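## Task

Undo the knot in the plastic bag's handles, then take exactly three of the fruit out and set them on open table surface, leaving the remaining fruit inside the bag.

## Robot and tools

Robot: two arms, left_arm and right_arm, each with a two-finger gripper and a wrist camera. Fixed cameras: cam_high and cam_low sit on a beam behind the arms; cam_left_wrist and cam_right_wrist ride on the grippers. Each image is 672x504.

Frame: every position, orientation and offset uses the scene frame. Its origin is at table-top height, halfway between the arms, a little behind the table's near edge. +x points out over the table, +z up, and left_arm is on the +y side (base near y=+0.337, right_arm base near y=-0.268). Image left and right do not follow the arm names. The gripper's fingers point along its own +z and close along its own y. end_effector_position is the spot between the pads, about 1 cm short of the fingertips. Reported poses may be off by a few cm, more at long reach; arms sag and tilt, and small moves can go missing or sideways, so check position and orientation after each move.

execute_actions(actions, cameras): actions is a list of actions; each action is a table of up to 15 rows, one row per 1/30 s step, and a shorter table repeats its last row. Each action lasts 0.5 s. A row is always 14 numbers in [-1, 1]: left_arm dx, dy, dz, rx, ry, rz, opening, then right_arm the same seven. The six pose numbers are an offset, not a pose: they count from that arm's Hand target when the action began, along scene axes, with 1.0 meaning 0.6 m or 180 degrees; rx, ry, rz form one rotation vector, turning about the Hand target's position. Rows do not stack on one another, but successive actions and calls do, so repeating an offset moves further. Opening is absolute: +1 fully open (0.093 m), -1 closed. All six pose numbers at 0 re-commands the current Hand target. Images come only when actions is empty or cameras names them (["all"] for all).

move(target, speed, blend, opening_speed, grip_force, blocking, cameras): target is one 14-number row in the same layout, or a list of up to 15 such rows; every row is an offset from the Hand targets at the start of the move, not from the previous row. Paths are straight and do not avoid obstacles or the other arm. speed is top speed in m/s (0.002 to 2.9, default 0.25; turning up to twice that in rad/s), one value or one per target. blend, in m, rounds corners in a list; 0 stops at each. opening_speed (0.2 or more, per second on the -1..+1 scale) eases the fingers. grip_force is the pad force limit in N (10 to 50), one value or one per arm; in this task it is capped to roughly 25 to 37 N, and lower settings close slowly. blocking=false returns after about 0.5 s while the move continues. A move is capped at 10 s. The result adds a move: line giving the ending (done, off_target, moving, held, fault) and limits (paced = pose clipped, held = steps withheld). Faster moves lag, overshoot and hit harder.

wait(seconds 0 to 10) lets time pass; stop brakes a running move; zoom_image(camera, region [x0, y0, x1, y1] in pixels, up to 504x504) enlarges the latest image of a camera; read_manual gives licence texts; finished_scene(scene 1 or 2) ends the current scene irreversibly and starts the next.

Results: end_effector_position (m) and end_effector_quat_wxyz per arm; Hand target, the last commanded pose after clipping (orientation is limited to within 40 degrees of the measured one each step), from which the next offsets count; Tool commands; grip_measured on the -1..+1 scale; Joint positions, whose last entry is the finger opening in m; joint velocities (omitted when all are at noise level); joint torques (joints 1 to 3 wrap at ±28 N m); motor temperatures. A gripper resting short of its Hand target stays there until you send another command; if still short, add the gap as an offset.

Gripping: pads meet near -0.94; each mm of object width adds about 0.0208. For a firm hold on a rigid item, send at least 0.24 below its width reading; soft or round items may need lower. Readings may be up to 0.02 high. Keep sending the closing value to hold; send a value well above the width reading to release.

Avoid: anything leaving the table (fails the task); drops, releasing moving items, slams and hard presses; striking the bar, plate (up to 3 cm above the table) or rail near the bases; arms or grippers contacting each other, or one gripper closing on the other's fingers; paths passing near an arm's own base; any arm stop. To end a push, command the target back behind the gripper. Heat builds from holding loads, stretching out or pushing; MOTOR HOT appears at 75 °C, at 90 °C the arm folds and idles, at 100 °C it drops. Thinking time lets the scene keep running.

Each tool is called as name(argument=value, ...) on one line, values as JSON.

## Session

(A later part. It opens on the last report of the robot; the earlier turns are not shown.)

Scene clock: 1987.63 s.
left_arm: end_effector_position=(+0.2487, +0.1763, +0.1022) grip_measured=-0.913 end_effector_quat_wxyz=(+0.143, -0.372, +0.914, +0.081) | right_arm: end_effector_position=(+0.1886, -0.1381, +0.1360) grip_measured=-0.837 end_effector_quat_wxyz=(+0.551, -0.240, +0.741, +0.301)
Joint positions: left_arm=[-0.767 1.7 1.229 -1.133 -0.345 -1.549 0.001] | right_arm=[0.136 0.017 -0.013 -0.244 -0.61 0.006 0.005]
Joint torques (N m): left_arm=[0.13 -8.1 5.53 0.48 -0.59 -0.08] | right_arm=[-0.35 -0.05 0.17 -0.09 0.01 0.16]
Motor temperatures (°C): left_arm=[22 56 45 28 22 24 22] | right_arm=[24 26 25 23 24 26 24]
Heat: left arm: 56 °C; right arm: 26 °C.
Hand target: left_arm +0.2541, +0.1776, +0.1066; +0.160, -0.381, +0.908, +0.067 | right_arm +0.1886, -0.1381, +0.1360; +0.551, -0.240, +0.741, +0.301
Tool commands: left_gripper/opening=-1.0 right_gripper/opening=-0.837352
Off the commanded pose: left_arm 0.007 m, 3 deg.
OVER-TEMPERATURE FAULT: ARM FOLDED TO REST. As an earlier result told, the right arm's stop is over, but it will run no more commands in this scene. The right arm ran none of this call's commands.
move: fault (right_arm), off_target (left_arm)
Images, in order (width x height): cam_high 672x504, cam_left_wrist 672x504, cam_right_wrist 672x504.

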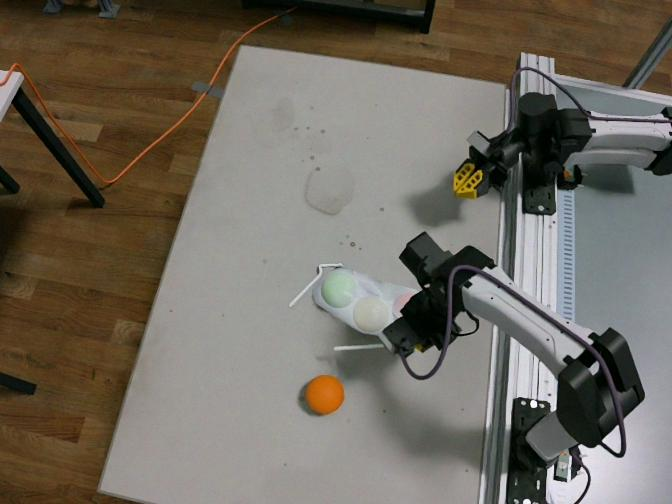

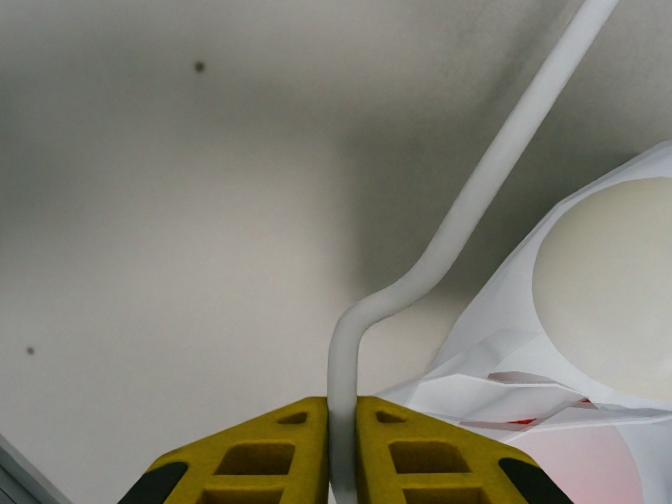

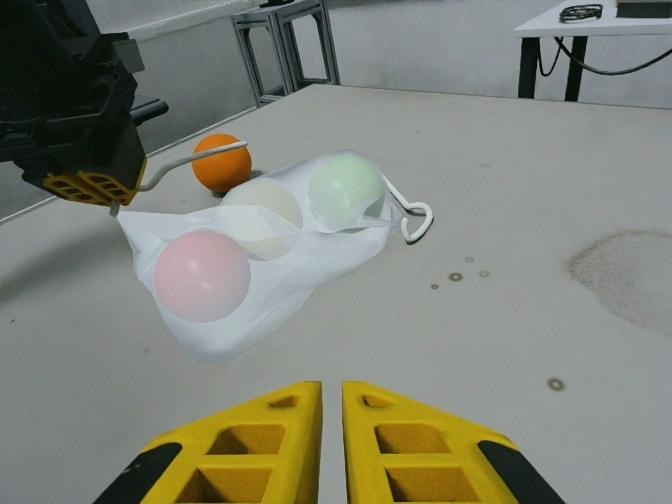

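move(target=[-0.045, 0.04, 0.06, 0, 0, 0, -1, 0, 0, 0, 0, 0, 0, -0.838], speed=0.06, cameras=["cam_left_wrist", "cam_right_wrist", "cam_high"])

zoom_image(camera="cam_left_wrist", region=[250, 50, 672, 450])

zoom_image(camera="cam_right_wrist", region=[100, 110, 470, 400])

zoom_image(camera="cam_high", region=[280, 240, 460, 375])

Scene clock: 2001.67 s.
left_arm: end_effector_position=(+0.2329, +0.1924, +0.1402) grip_measured=-0.913 end_effector_quat_wxyz=(+0.155, -0.378, +0.911, +0.053) | right_arm: end_effector_position=(+0.1886, -0.1381, +0.1360) grip_measured=-0.837 end_effector_quat_wxyz=(+0.551, -0.240, +0.741, +0.301)
Joint positions: left_arm=[-0.767 1.539 1.212 -1.217 -0.345 -1.551 0.001] | right_arm=[0.136 0.017 -0.013 -0.244 -0.61 0.006 0.005]
Joint torques (N m): left_arm=[-0.4 -6.49 5.71 0.11 -0.59 -0.12] | right_arm=[-0.31 -0.01 0.05 -0.07 -0.01 0.12]
Motor temperatures (°C): left_arm=[22 51 44 28 22 24 22] | right_arm=[24 26 25 23 24 26 24]
Heat: left arm: 51 °C; right arm: 26 °C.
Hand target: left_arm +0.2271, +0.2016, +0.1425; +0.160, -0.381, +0.908, +0.067 | right_arm +0.1886, -0.1381, +0.1360; +0.551, -0.240, +0.741, +0.301
Tool commands: left_gripper/opening=-1.0 right_gripper/opening=-0.837352
Off the commanded pose: left_arm 0.011 m, 2 deg.
OVER-TEMPERATURE FAULT: ARM FOLDED TO REST. As an earlier result told, the right arm's stop is over, but it will run no more commands in this scene. The right arm ran none of this call's commands.
move: fault (right_arm), off_target (left_arm)
Images, in order (width x height): cam_high 672x504, cam_left_wrist 672x504, cam_right_wrist 672x504.

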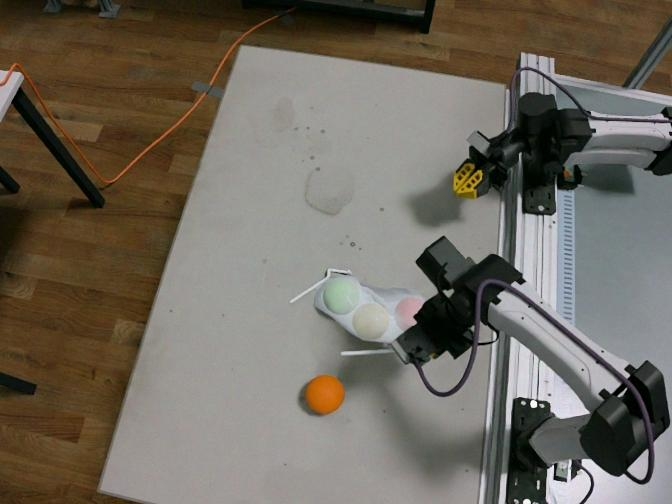

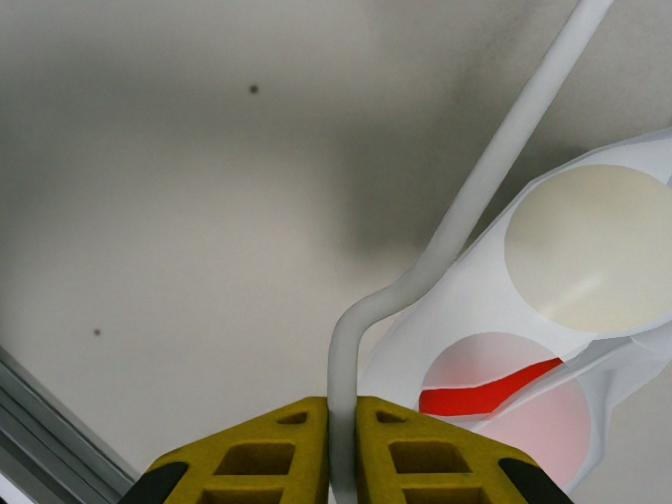

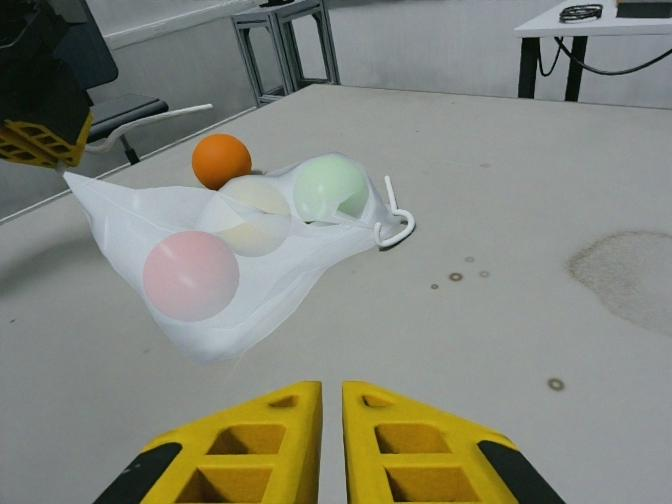

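Scaled by 1.194 from the camera's 672x504 image, which has a finer 960x720 frame.

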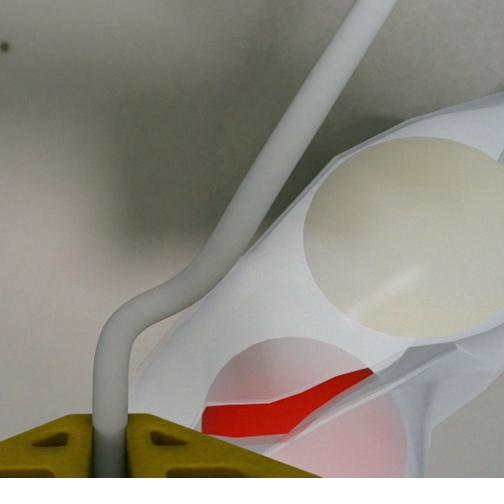

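Scaled by 1.362 from the camera's 672x504 image, which has a finer 960x720 frame.

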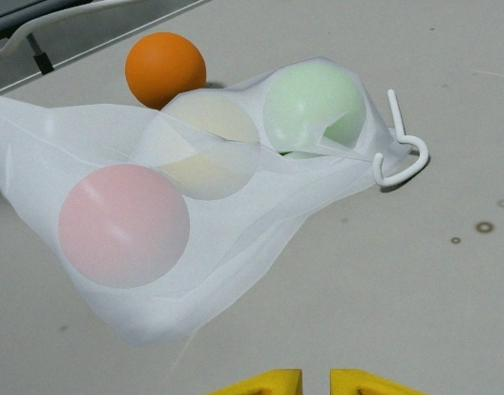

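Scaled by 2.800 from the camera's 672x504 image, which has a finer 960x720 frame.

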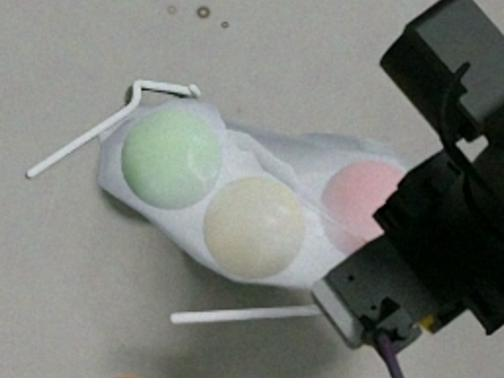

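move(target=[-0.0918, -0.0893, -0.1125, 0, 0, 0, -1, 0, 0, 0, 0, 0, 0, -0.838], speed=0.08, cameras=["cam_left_wrist", "cam_right_wrist", "cam_high"])

zoom_image(camera="cam_left_wrist", region=[250, 50, 672, 450])

zoom_image(camera="cam_right_wrist", region=[50, 110, 420, 400])

Scene clock: 2017.83 s.
left_arm: end_effector_position=(+0.1720, +0.1505, +0.0801) grip_measured=-0.913 end_effector_quat_wxyz=(+0.158, -0.377, +0.910, +0.070) | right_arm: end_effector_position=(+0.1886, -0.1381, +0.1360) grip_measured=-0.837 end_effector_quat_wxyz=(+0.551, -0.240, +0.741, +0.301)
Joint positions: left_arm=[-1.05 1.632 1.052 -1.1 -0.348 -1.858 0.001] | right_arm=[0.136 0.017 -0.013 -0.244 -0.61 0.006 0.005]
Joint torques (N m): left_arm=[-0.72 -4.67 5.3 0.34 -0.4 -0.11] | right_arm=[-0.29 0.02 0.14 -0.07 0.02 0.13]
Heat: left arm: 48 °C; right arm: 26 °C.
Hand target: left_arm +0.1720, +0.1481, +0.0750; +0.160, -0.381, +0.908, +0.067 | right_arm +0.1886, -0.1381, +0.1360; +0.551, -0.240, +0.741, +0.301
Tool commands: left_gripper/opening=-1.0 right_gripper/opening=-0.837352
Off the commanded pose: left_arm 0.006 m, 1 deg.
OVER-TEMPERATURE FAULT: ARM FOLDED TO REST. As an earlier result told, the right arm's stop is over, but it will run no more commands in this scene. The right arm ran none of this call's commands.
move: fault (right_arm)
Images, in order (width x height): cam_high 672x504, cam_left_wrist 672x504, cam_right_wrist 672x504.

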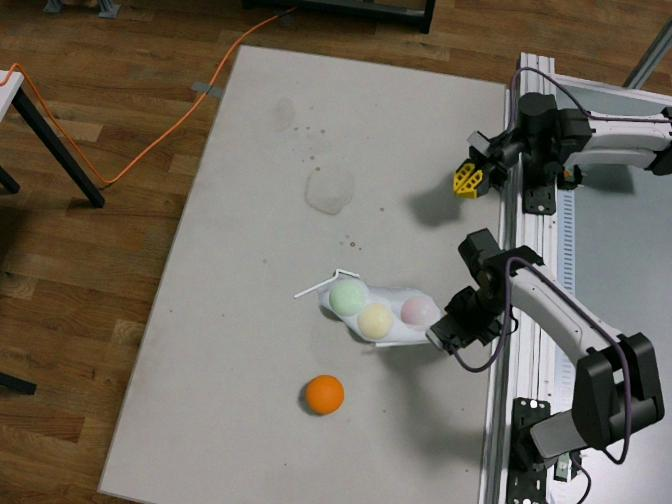

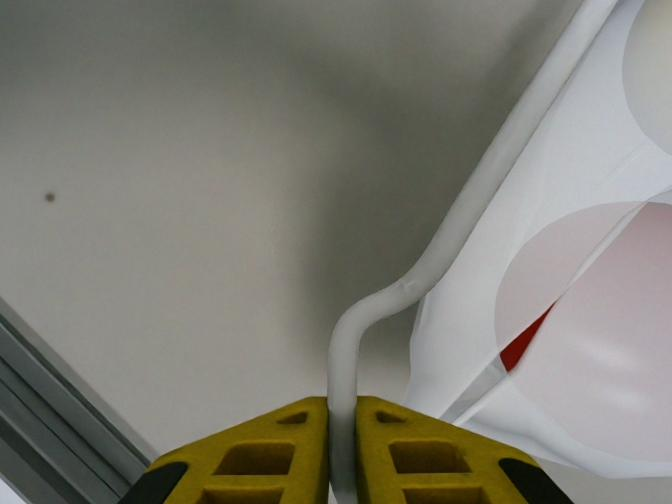

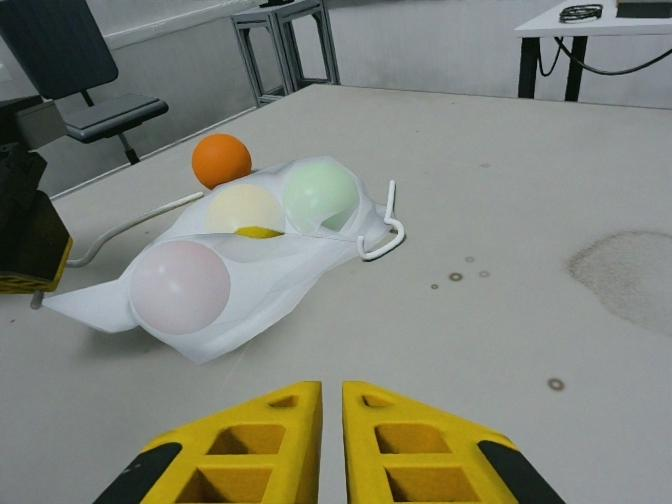

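Scaled by 1.194 from the camera's 672x504 image, which has a finer 960x720 frame.

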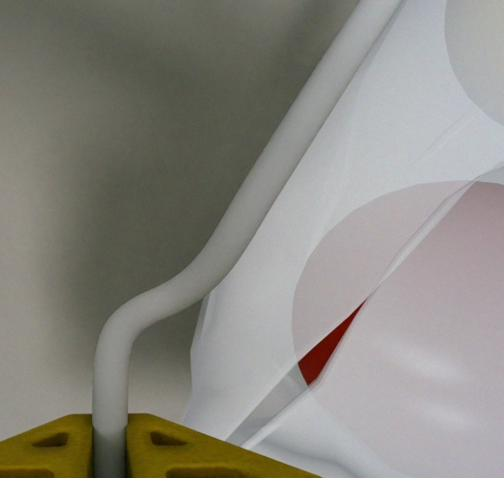

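Scaled by 1.362 from the camera's 672x504 image, which has a finer 960x720 frame.

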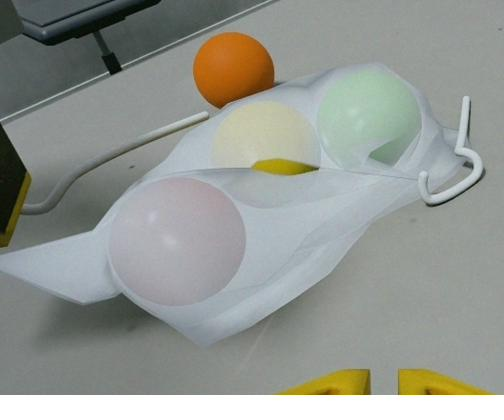

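move(target=[-0.02, -0.085, -0.05, 0, 0, 0, -1, 0, 0, 0, 0, 0, 0, -0.838], speed=0.08, cameras=["cam_left_wrist", "cam_right_wrist", "cam_high"])

zoom_image(camera="cam_left_wrist", region=[250, 50, 672, 450])

zoom_image(camera="cam_right_wrist", region=[50, 110, 420, 400])

Scene clock: 2026.63 s.
left_arm: end_effector_position=(+0.1581, +0.1109, +0.0457) grip_measured=-0.913 end_effector_quat_wxyz=(+0.165, -0.373, +0.909, +0.087) | right_arm: end_effector_position=(+0.1886, -0.1381, +0.1360) grip_measured=-0.837 end_effector_quat_wxyz=(+0.551, -0.240, +0.741, +0.301)
Joint positions: left_arm=[-1.164 1.832 1.127 -1.048 -0.348 -1.978 0.001] | right_arm=[0.136 0.017 -0.013 -0.244 -0.61 0.006 0.005]
Joint torques (N m): left_arm=[-0.64 -5.82 7.9 0.19 -0.19 -0.12] | right_arm=[-0.38 -0.13 0.1 -0.07 -0.01 0.13]
Motor temperatures (°C): left_arm=[22 46 44 27 22 24 22] | right_arm=[24 26 25 23 24 26 24]
Heat: left arm: 46 °C; right arm: 26 °C.
Hand target: left_arm +0.1600, +0.0970, +0.0451; +0.160, -0.381, +0.908, +0.067 | right_arm +0.1886, -0.1381, +0.1360; +0.551, -0.240, +0.741, +0.301
Tool commands: left_gripper/opening=-1.0 right_gripper/opening=-0.837352
Off the commanded pose: left_arm 0.014 m, 2 deg.
OVER-TEMPERATURE FAULT: ARM FOLDED TO REST. As an earlier result told, the right arm's stop is over, but it will run no more commands in this scene. The right arm ran none of this call's commands.
move: fault (right_arm), off_target (left_arm)
Images, in order (width x height): cam_high 672x504, cam_left_wrist 672x504, cam_right_wrist 672x504.

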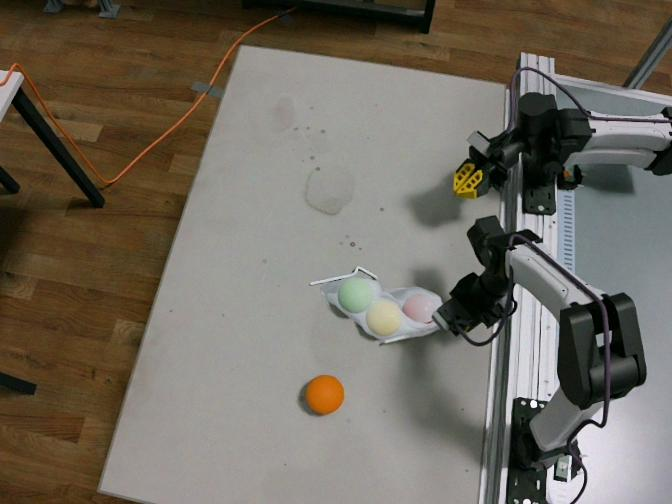

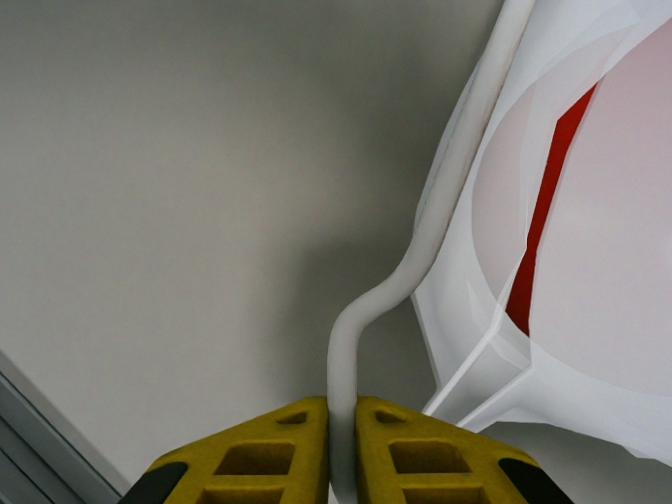

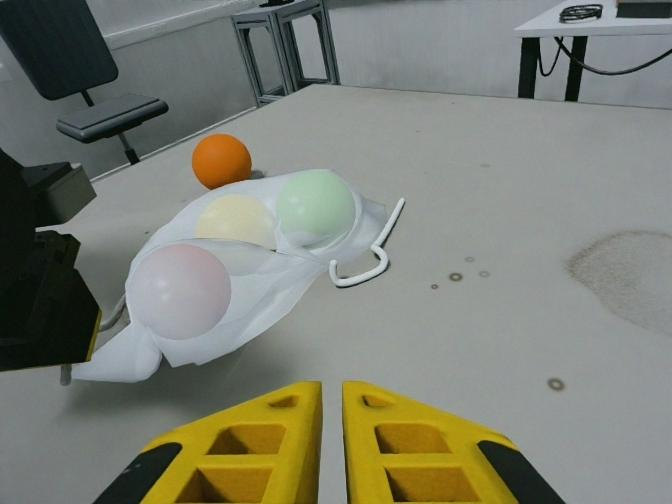

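Scaled by 1.194 from the camera's 672x504 image, which has a finer 960x720 frame.

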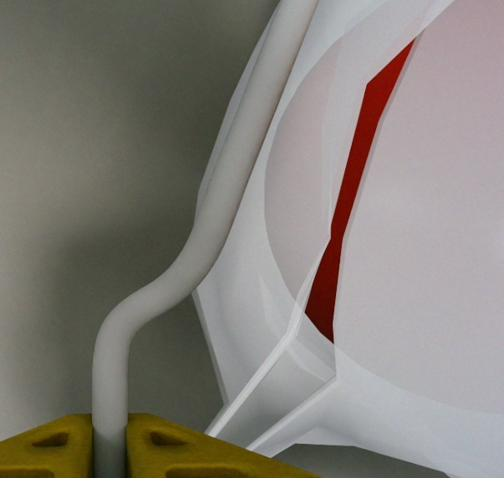

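Scaled by 1.362 from the camera's 672x504 image, which has a finer 960x720 frame.

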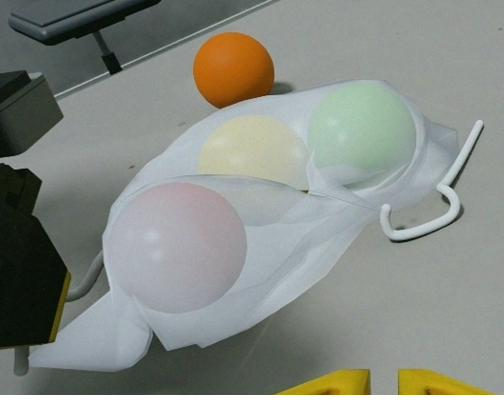

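move(target=[0.0, -0.05, 0.03, 0, 0, 0, -1, 0, 0, 0, 0, 0, 0, -0.838], speed=0.06, cameras=["cam_left_wrist", "cam_right_wrist"])

zoom_image(camera="cam_left_wrist", region=[250, 0, 672, 450])

zoom_image(camera="cam_right_wrist", region=[50, 110, 420, 400])

Scene clock: 2044.37 s.
left_arm: end_effector_position=(+0.1643, +0.0701, +0.0625) grip_measured=-0.913 end_effector_quat_wxyz=(+0.167, -0.378, +0.908, +0.061) | right_arm: end_effector_position=(+0.1886, -0.1381, +0.1360) grip_measured=-0.837 end_effector_quat_wxyz=(+0.551, -0.240, +0.741, +0.301)
Joint positions: left_arm=[-1.198 1.905 1.302 -1.111 -0.348 -2.016 0.001] | right_arm=[0.136 0.017 -0.013 -0.244 -0.61 0.006 0.005]
Joint torques (N m): left_arm=[-0.81 -6.46 8.16 -0.24 -0.12 -0.12] | right_arm=[-0.4 -0.16 0.24 -0.09 0.04 0.17]
Heat: left arm: 45 °C; right arm: 26 °C.
Hand target: left_arm +0.1600, +0.0671, +0.0631; +0.160, -0.381, +0.908, +0.067 | right_arm +0.1886, -0.1381, +0.1360; +0.551, -0.240, +0.741, +0.301
Tool commands: left_gripper/opening=-1.0 right_gripper/opening=-0.837352
Off the commanded pose: left_arm 0.005 m, 1 deg.
OVER-TEMPERATURE FAULT: ARM FOLDED TO REST. As an earlier result told, the right arm's stop is over, but it will run no more commands in this scene. The right arm ran none of this call's commands.
move: fault (right_arm)
Images, in order (width x height): cam_left_wrist 672x504, cam_right_wrist 672x504.

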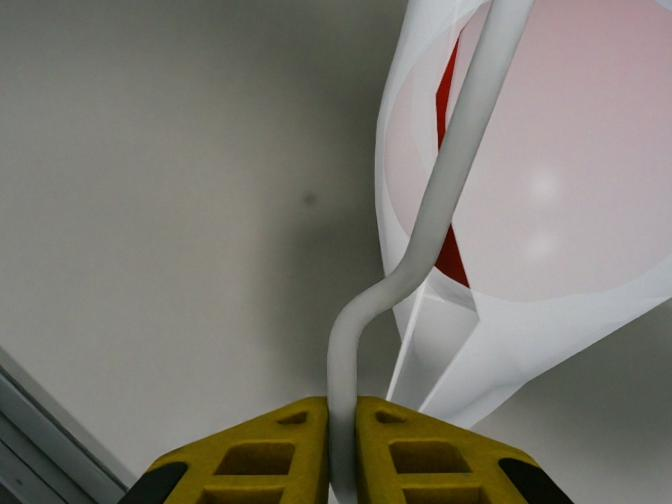

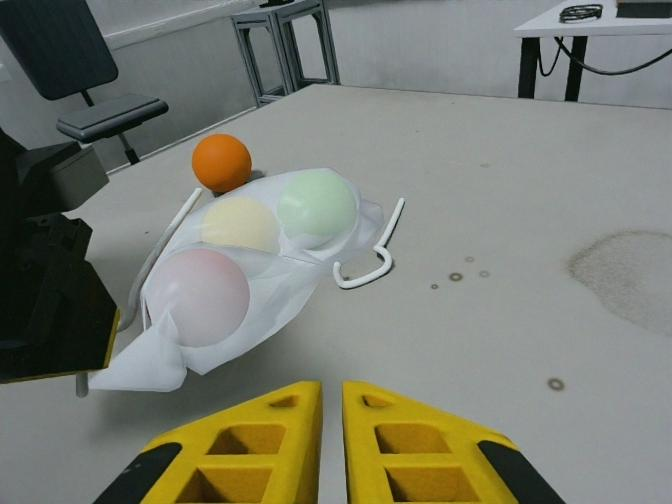

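Scaled by 1.120 from the camera's 672x504 image, which has a finer 960x720 frame.

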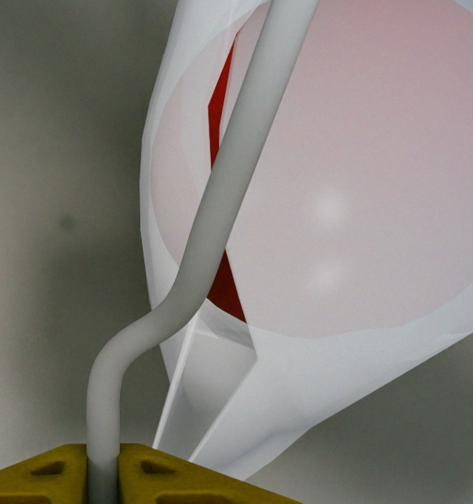

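Scaled by 1.362 from the camera's 672x504 image, which has a finer 960x720 frame.

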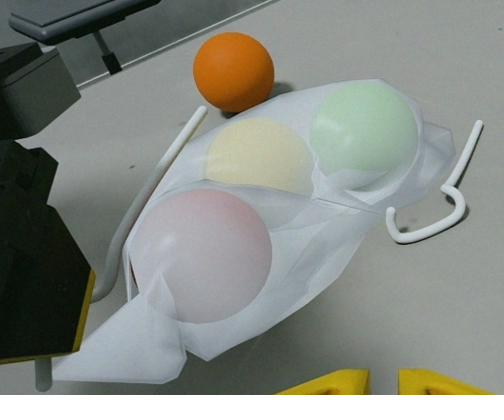

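move(target=[[0.0, 0.0, -0.08, 0, 0, 0, -1, 0, 0, 0, 0, 0, 0, -0.838], [0.0, 0.0, -0.08, 0, 0, 0, -0.4, 0, 0, 0, 0, 0, 0, -0.838]], speed=0.06, opening_speed=0.8, cameras=["cam_left_wrist", "cam_right_wrist"])

Scene clock: 2056.70 s.
left_arm: end_effector_position=(+0.1638, +0.0696, +0.0226) grip_measured=-0.402 end_effector_quat_wxyz=(+0.168, -0.377, +0.908, +0.069) | right_arm: end_effector_position=(+0.1886, -0.1381, +0.1360) grip_measured=-0.837 end_effector_quat_wxyz=(+0.551, -0.240, +0.741, +0.301)
Joint positions: left_arm=[-1.198 1.984 1.237 -0.983 -0.348 -2.016 0.026] | right_arm=[0.136 0.017 -0.013 -0.244 -0.61 0.006 0.005]
Joint torques (N m): left_arm=[-0.62 -6.74 4.88 0.22 -0.13 -0.1] | right_arm=[-0.31 -0.01 0.2 -0.1 0.03 0.13]
Heat: left arm: 45 °C; right arm: 26 °C.
Hand target: left_arm +0.1600, +0.0671, +0.0151; +0.160, -0.381, +0.908, +0.067 | right_arm +0.1886, -0.1381, +0.1360; +0.551, -0.240, +0.741, +0.301
Tool commands: left_gripper/opening=-0.4 right_gripper/opening=-0.837352
Off the commanded pose: left_arm 0.009 m, 1 deg.
OVER-TEMPERATURE FAULT: ARM FOLDED TO REST. As an earlier result told, the right arm's stop is over, but it will run no more commands in this scene. The right arm ran none of this call's commands.
move: fault (right_arm)
Images, in order (width x height): cam_left_wrist 672x504, cam_right_wrist 672x504.

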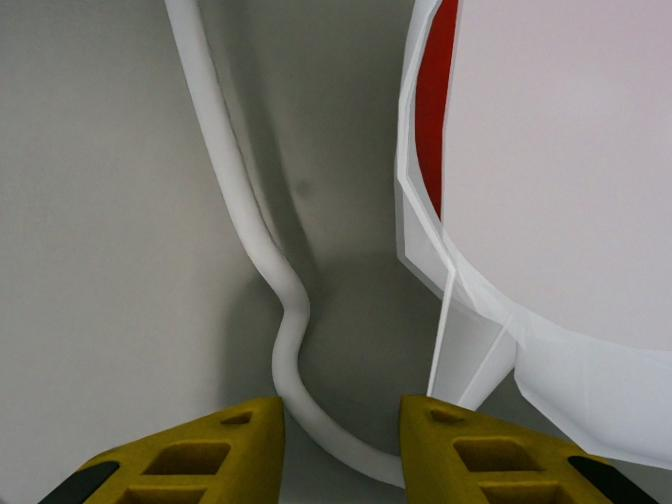

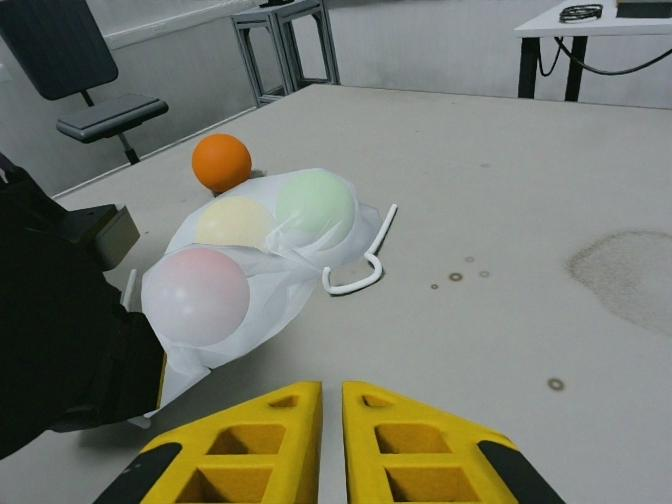

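move(target=[[0.0, 0.0, 0.1667, 0, 0, 0, -0.4, 0, 0, 0, 0, 0, 0, -0.838], [0.1, 0.0548, 0.2582, 0.0026, 0.0315, -0.558, -0.4, 0, 0, 0, 0, 0, 0, -0.838]], speed=[0.08, 0.2], blend=[0.02, 0], cameras=["cam_left_wrist", "cam_right_wrist", "cam_high"])

zoom_image(camera="cam_left_wrist", region=[100, 50, 600, 450])

zoom_image(camera="cam_right_wrist", region=[100, 140, 430, 440])

Scene clock: 2074.37 s.
left_arm: end_effector_position=(+0.2177, +0.1040, +0.1594) grip_measured=-0.402 end_effector_quat_wxyz=(+0.106, +0.454, +0.883, -0.048) | right_arm: end_effector_position=(+0.1886, -0.1381, +0.1360) grip_measured=-0.837 end_effector_quat_wxyz=(+0.551, -0.240, +0.741, +0.301)
Joint positions: left_arm=[-0.82 1.541 1.3 -1.097 0.002 0.129 0.026] | right_arm=[0.136 0.017 -0.013 -0.244 -0.61 0.006 0.005]
Joint torques (N m): left_arm=[0.18 -6.19 9.87 0.84 0.22 0.2] | right_arm=[-0.29 -0.03 0.16 -0.1 -0.01 0.12]
Heat: left arm: 45 °C; right arm: 26 °C.
Hand target: left_arm +0.2200, +0.1000, +0.1701; +0.116, +0.458, +0.879, -0.060 | right_arm +0.1886, -0.1381, +0.1360; +0.551, -0.240, +0.741, +0.301
Tool commands: left_gripper/opening=-0.4 right_gripper/opening=-0.837352
Off the commanded pose: left_arm 0.012 m, 2 deg.
OVER-TEMPERATURE FAULT: ARM FOLDED TO REST. As an earlier result told, the right arm's stop is over, but it will run no more commands in this scene. The right arm ran none of this call's commands.
move: fault (right_arm), off_target (left_arm)
Images, in order (width x height): cam_high 672x504, cam_left_wrist 672x504, cam_right_wrist 672x504.

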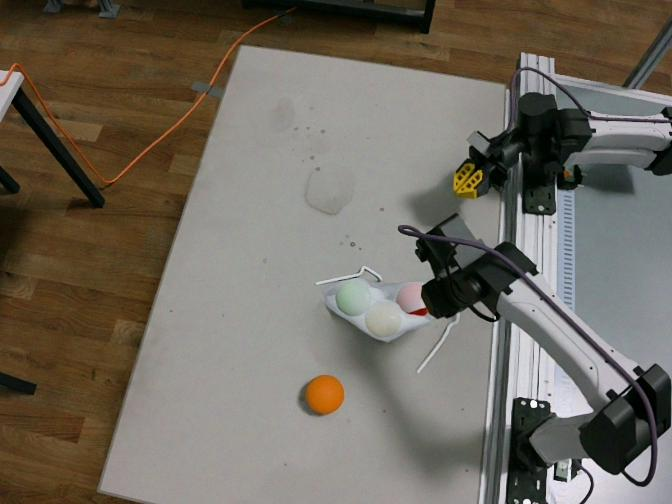

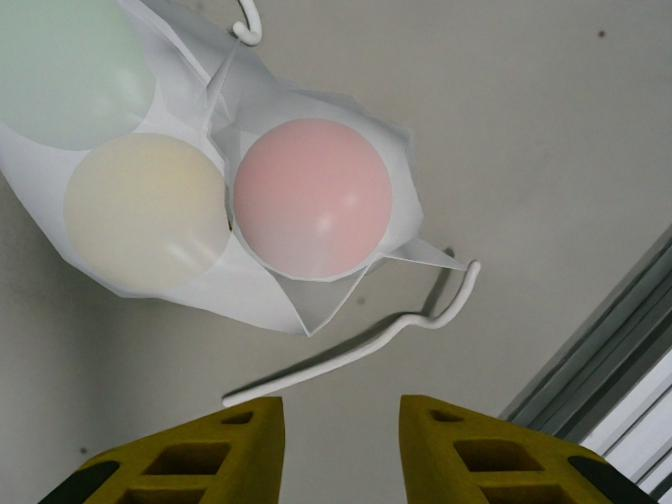

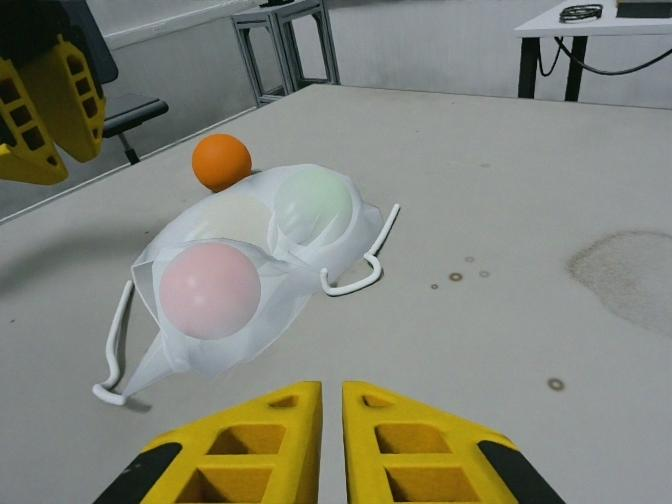

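Scaled by 1.008 from the camera's 672x504 image, which has a finer 960x720 frame.

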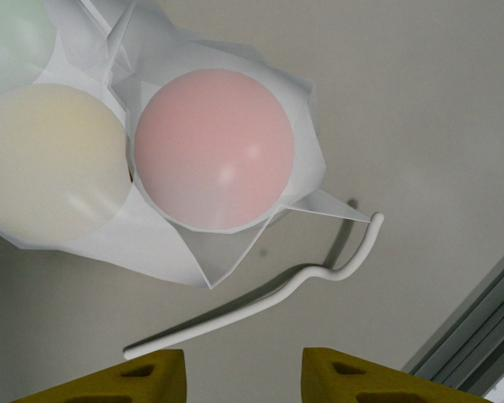

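Scaled by 1.527 from the camera's 672x504 image, which has a finer 960x720 frame.

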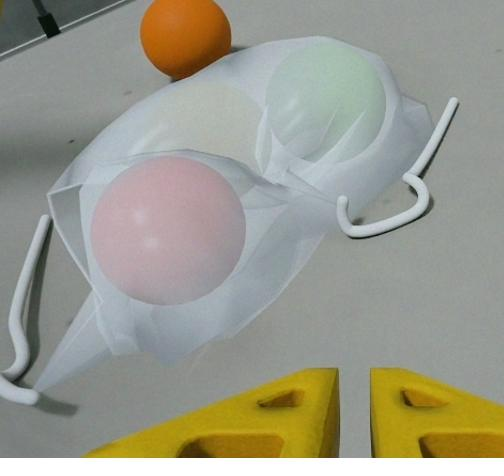

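move(target=[-0.0983, -0.0317, -0.1835, -0.0269, -0.0082, -0.1941, -0.4, 0, 0, 0, 0, 0, 0, -0.838], speed=0.15, cameras=["cam_left_wrist"])

Scene clock: 2139.00 s.
left_arm: end_effector_position=(+0.1628, +0.0877, +0.0635) grip_measured=-0.402 end_effector_quat_wxyz=(+0.115, +0.689, +0.707, -0.112) | right_arm: end_effector_position=(+0.1886, -0.1381, +0.1360) grip_measured=-0.837 end_effector_quat_wxyz=(+0.551, -0.240, +0.741, +0.301)
Joint positions: left_arm=[-0.888 1.515 0.864 -0.662 0.178 0.633 0.026] | right_arm=[0.136 0.017 -0.013 -0.244 -0.61 0.006 0.005]
Joint torques (N m): left_arm=[-0.7 -4.21 5.87 1.35 0.42 0.2] | right_arm=[-0.46 -0.1 0.2 -0.07 0.02 0.15]
Motor temperatures (°C): left_arm=[22 42 50 27 22 24 22] | right_arm=[24 25 25 23 24 26 24]
Heat: left arm: 50 °C; right arm: 26 °C.
Hand target: left_arm +0.1610, +0.0809, +0.0599; +0.122, +0.696, +0.696, -0.123 | right_arm +0.1886, -0.1381, +0.1360; +0.551, -0.240, +0.741, +0.301
Tool commands: left_gripper/opening=-0.4 right_gripper/opening=-0.837352
Off the commanded pose: left_arm 0.008 m, 2 deg.
OVER-TEMPERATURE FAULT: ARM FOLDED TO REST. As an earlier result told, the right arm's stop is over, but it will run no more commands in this scene. The right arm ran none of this call's commands.
move: fault (right_arm)
Images, in order (width x height): cam_left_wrist 672x504.

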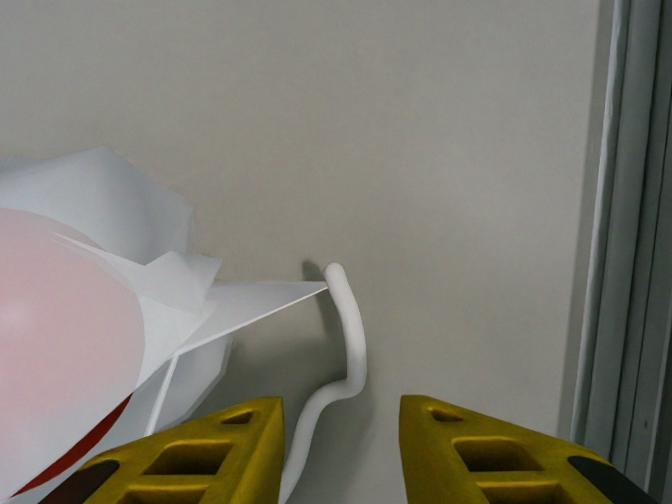

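move(target=[[-0.005, 0.0, -0.0892, 0, 0, 0, -0.4, 0, 0, 0, 0, 0, 0, -0.838], [-0.005, 0.0, -0.0892, 0, 0, 0, -1, 0, 0, 0, 0, 0, 0, -0.838]], speed=0.06, opening_speed=0.8, cameras=["cam_left_wrist"])

Scene clock: 2148.13 s.
left_arm: end_effector_position=(+0.1636, +0.0889, +0.0130) grip_measured=-0.908 end_effector_quat_wxyz=(+0.118, +0.690, +0.707, -0.103) | right_arm: end_effector_position=(+0.1886, -0.1381, +0.1360) grip_measured=-0.837 end_effector_quat_wxyz=(+0.551, -0.240, +0.741, +0.301)
Joint positions: left_arm=[-0.892 1.621 0.74 -0.429 0.158 0.634 0.002] | right_arm=[0.136 0.017 -0.013 -0.244 -0.61 0.006 0.005]
Joint torques (N m): left_arm=[-0.76 -3.75 4.62 1.5 0.65 0.14] | right_arm=[-0.49 0.12 0.1 -0.11 -0.01 0.13]
Heat: left arm: 48 °C; right arm: 26 °C.
Hand target: left_arm +0.1581, +0.0809, +0.0064; +0.123, +0.696, +0.697, -0.123 | right_arm +0.1886, -0.1381, +0.1360; +0.551, -0.240, +0.741, +0.301
Tool commands: left_gripper/opening=-1.0 right_gripper/opening=-0.837352
Off the commanded pose: left_arm 0.012 m, 3 deg.
OVER-TEMPERATURE FAULT: ARM FOLDED TO REST. As an earlier result told, the right arm's stop is over, but it will run no more commands in this scene. The right arm ran none of this call's commands.
move: fault (right_arm), off_target (left_arm); target 2's new opening was sent with left_arm's hand 0.012 m and 3 deg from that target
Images, in order (width x height): cam_left_wrist 672x504.

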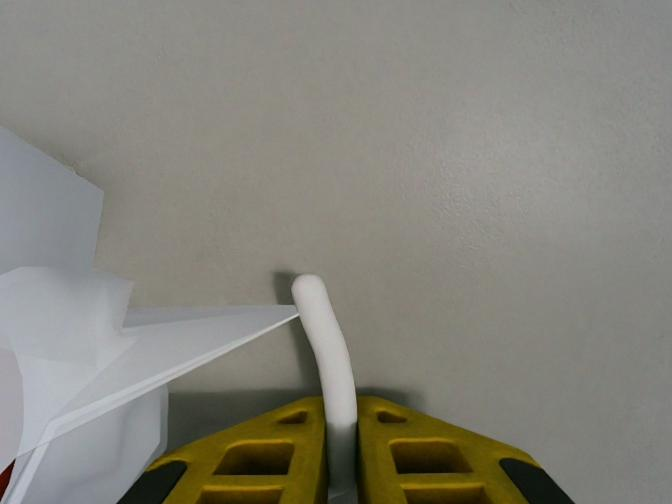

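move(target=[[0.0, 0.0, 0.12, 0, 0, 0, -1, 0, 0, 0, 0, 0, 0, -0.838], [0.01, 0.01, 0.27, 0, 0, 0, -1, 0, 0, 0, 0, 0, 0, -0.838]], speed=[0.08, 0.12], blend=[0.02, 0], cameras=["cam_left_wrist", "cam_right_wrist", "cam_high"])

zoom_image(camera="cam_right_wrist", region=[50, 110, 420, 400])

zoom_image(camera="cam_high", region=[290, 240, 470, 375])

Scene clock: 2154.53 s.
left_arm: end_effector_position=(+0.1673, +0.0855, +0.1580) grip_measured=-0.908 end_effector_quat_wxyz=(+0.122, +0.693, +0.701, -0.114) | right_arm: end_effector_position=(+0.1886, -0.1381, +0.1360) grip_measured=-0.837 end_effector_quat_wxyz=(+0.551, -0.240, +0.741, +0.301)
Joint positions: left_arm=[-0.884 1.442 1.18 -1.039 0.182 0.649 0.002] | right_arm=[0.136 0.017 -0.013 -0.244 -0.61 0.006 0.005]
Joint torques (N m): left_arm=[0.21 -5.87 9.62 0.62 0.46 0.2] | right_arm=[-0.31 -0.02 0.08 -0.08 0 0.13]
Heat: left arm: 48 °C; right arm: 26 °C.
Hand target: left_arm +0.1640, +0.0869, +0.1684; +0.122, +0.696, +0.697, -0.123 | right_arm +0.1886, -0.1381, +0.1360; +0.551, -0.240, +0.741, +0.301
Tool commands: left_gripper/opening=-1.0 right_gripper/opening=-0.837352
Off the commanded pose: left_arm 0.011 m, 1 deg.
OVER-TEMPERATURE FAULT: ARM FOLDED TO REST. As an earlier result told, the right arm's stop is over, but it will run no more commands in this scene. The right arm ran none of this call's commands.
move: fault (right_arm), off_target (left_arm)
Images, in order (width x height): cam_high 672x504, cam_left_wrist 672x504, cam_right_wrist 672x504.

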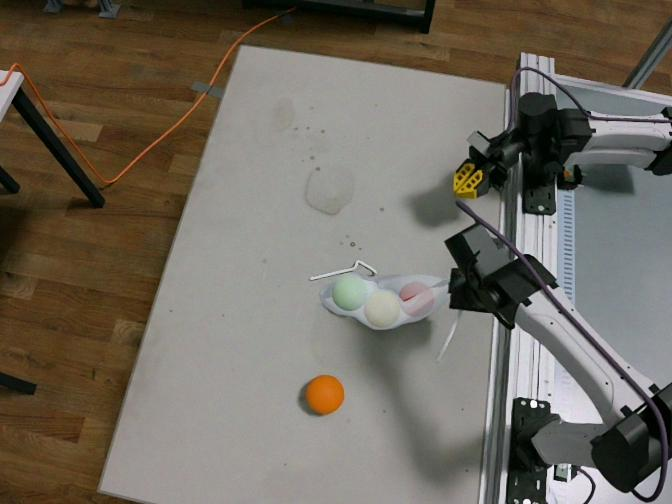

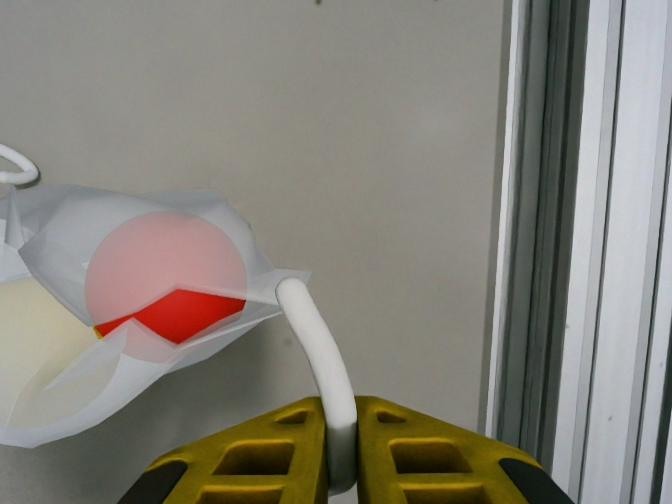

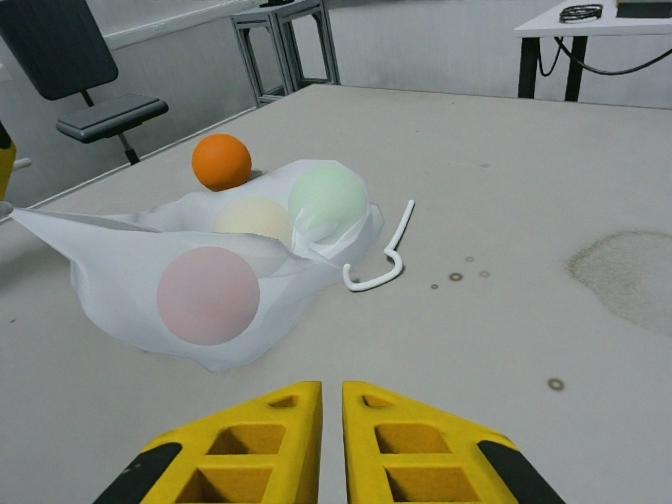

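Scaled by 1.362 from the camera's 672x504 image, which has a finer 960x720 frame.

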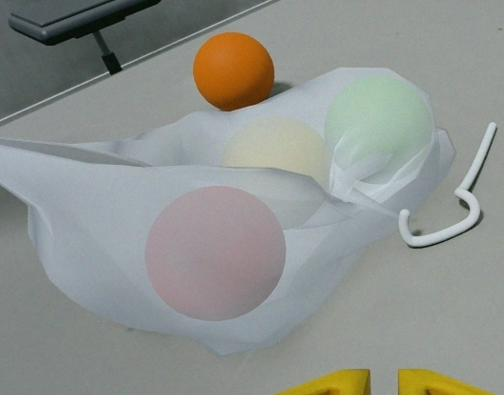

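Scaled by 2.800 from the camera's 672x504 image, which has a finer 960x720 frame.

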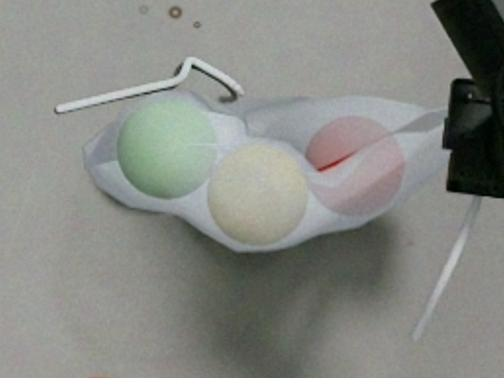

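execute_actions(actions=[], cameras=["all"])

Scene clock: 2174.20 s.
left_arm: end_effector_position=(+0.1673, +0.0856, +0.1579) grip_measured=-0.908 end_effector_quat_wxyz=(+0.122, +0.693, +0.701, -0.114) | right_arm: end_effector_position=(+0.1886, -0.1381, +0.1360) grip_measured=-0.837 end_effector_quat_wxyz=(+0.551, -0.240, +0.741, +0.301)
Joint positions: left_arm=[-0.884 1.442 1.18 -1.04 0.182 0.649 0.002] | right_arm=[0.136 0.017 -0.013 -0.244 -0.61 0.006 0.005]
Joint velocities: within noise
Joint torques (N m): left_arm=[0.16 -5.98 9.65 0.62 0.46 0.18] | right_arm=[-0.46 0.02 0.2 -0.09 0.01 0.12]
Motor temperatures (°C): left_arm=[22 39 50 27 22 24 22] | right_arm=[24 25 25 23 24 26 24]
Heat: left arm: 50 °C; right arm: 26 °C.
Hand target: left_arm +0.1640, +0.0869, +0.1684; +0.122, +0.696, +0.697, -0.123 | right_arm +0.1886, -0.1381, +0.1360; +0.551, -0.240, +0.741, +0.301
Tool commands: left_gripper/opening=-1.0 right_gripper/opening=-0.837352
Off the commanded pose: left_arm 0.011 m, 1 deg.
OVER-TEMPERATURE FAULT: ARM FOLDED TO REST. As an earlier result told, the right arm's stop is over, but it will run no more commands in this scene.

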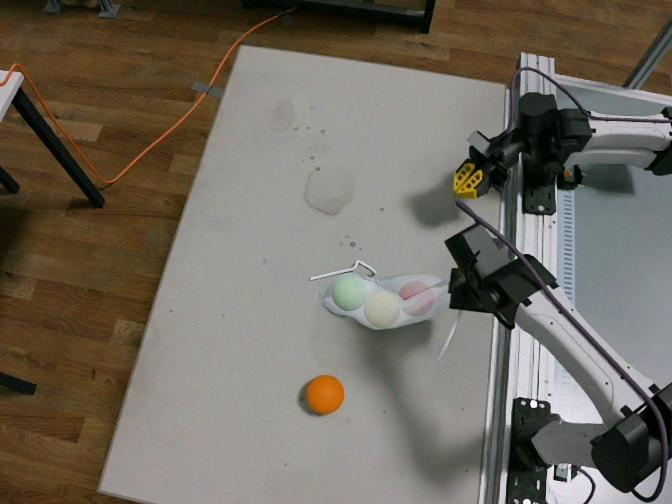

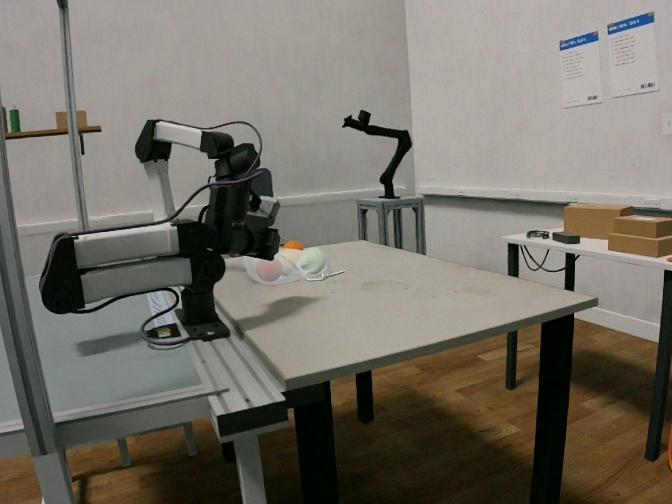

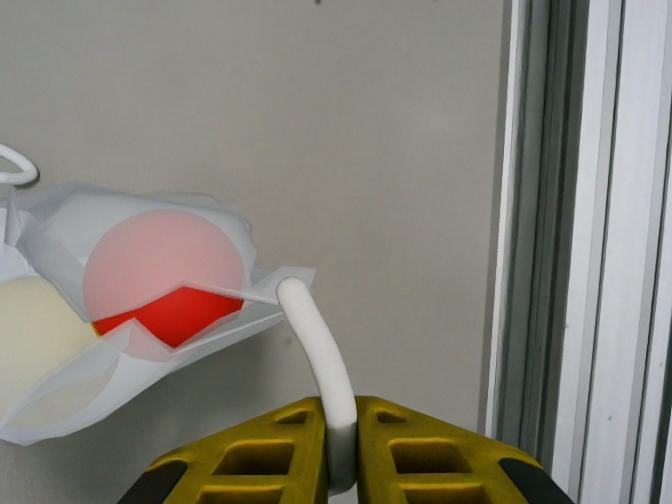

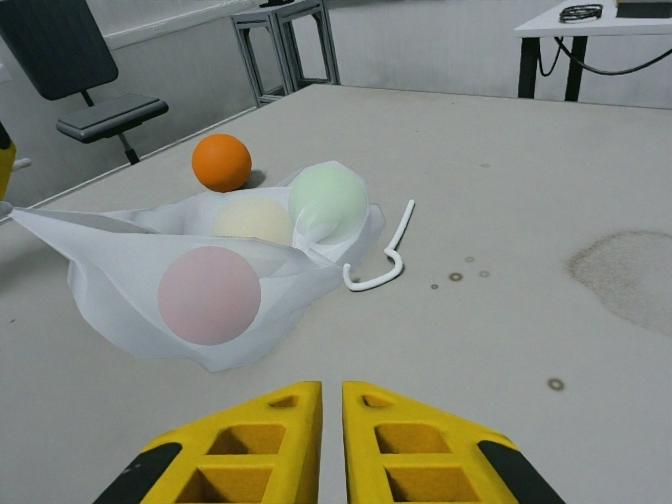

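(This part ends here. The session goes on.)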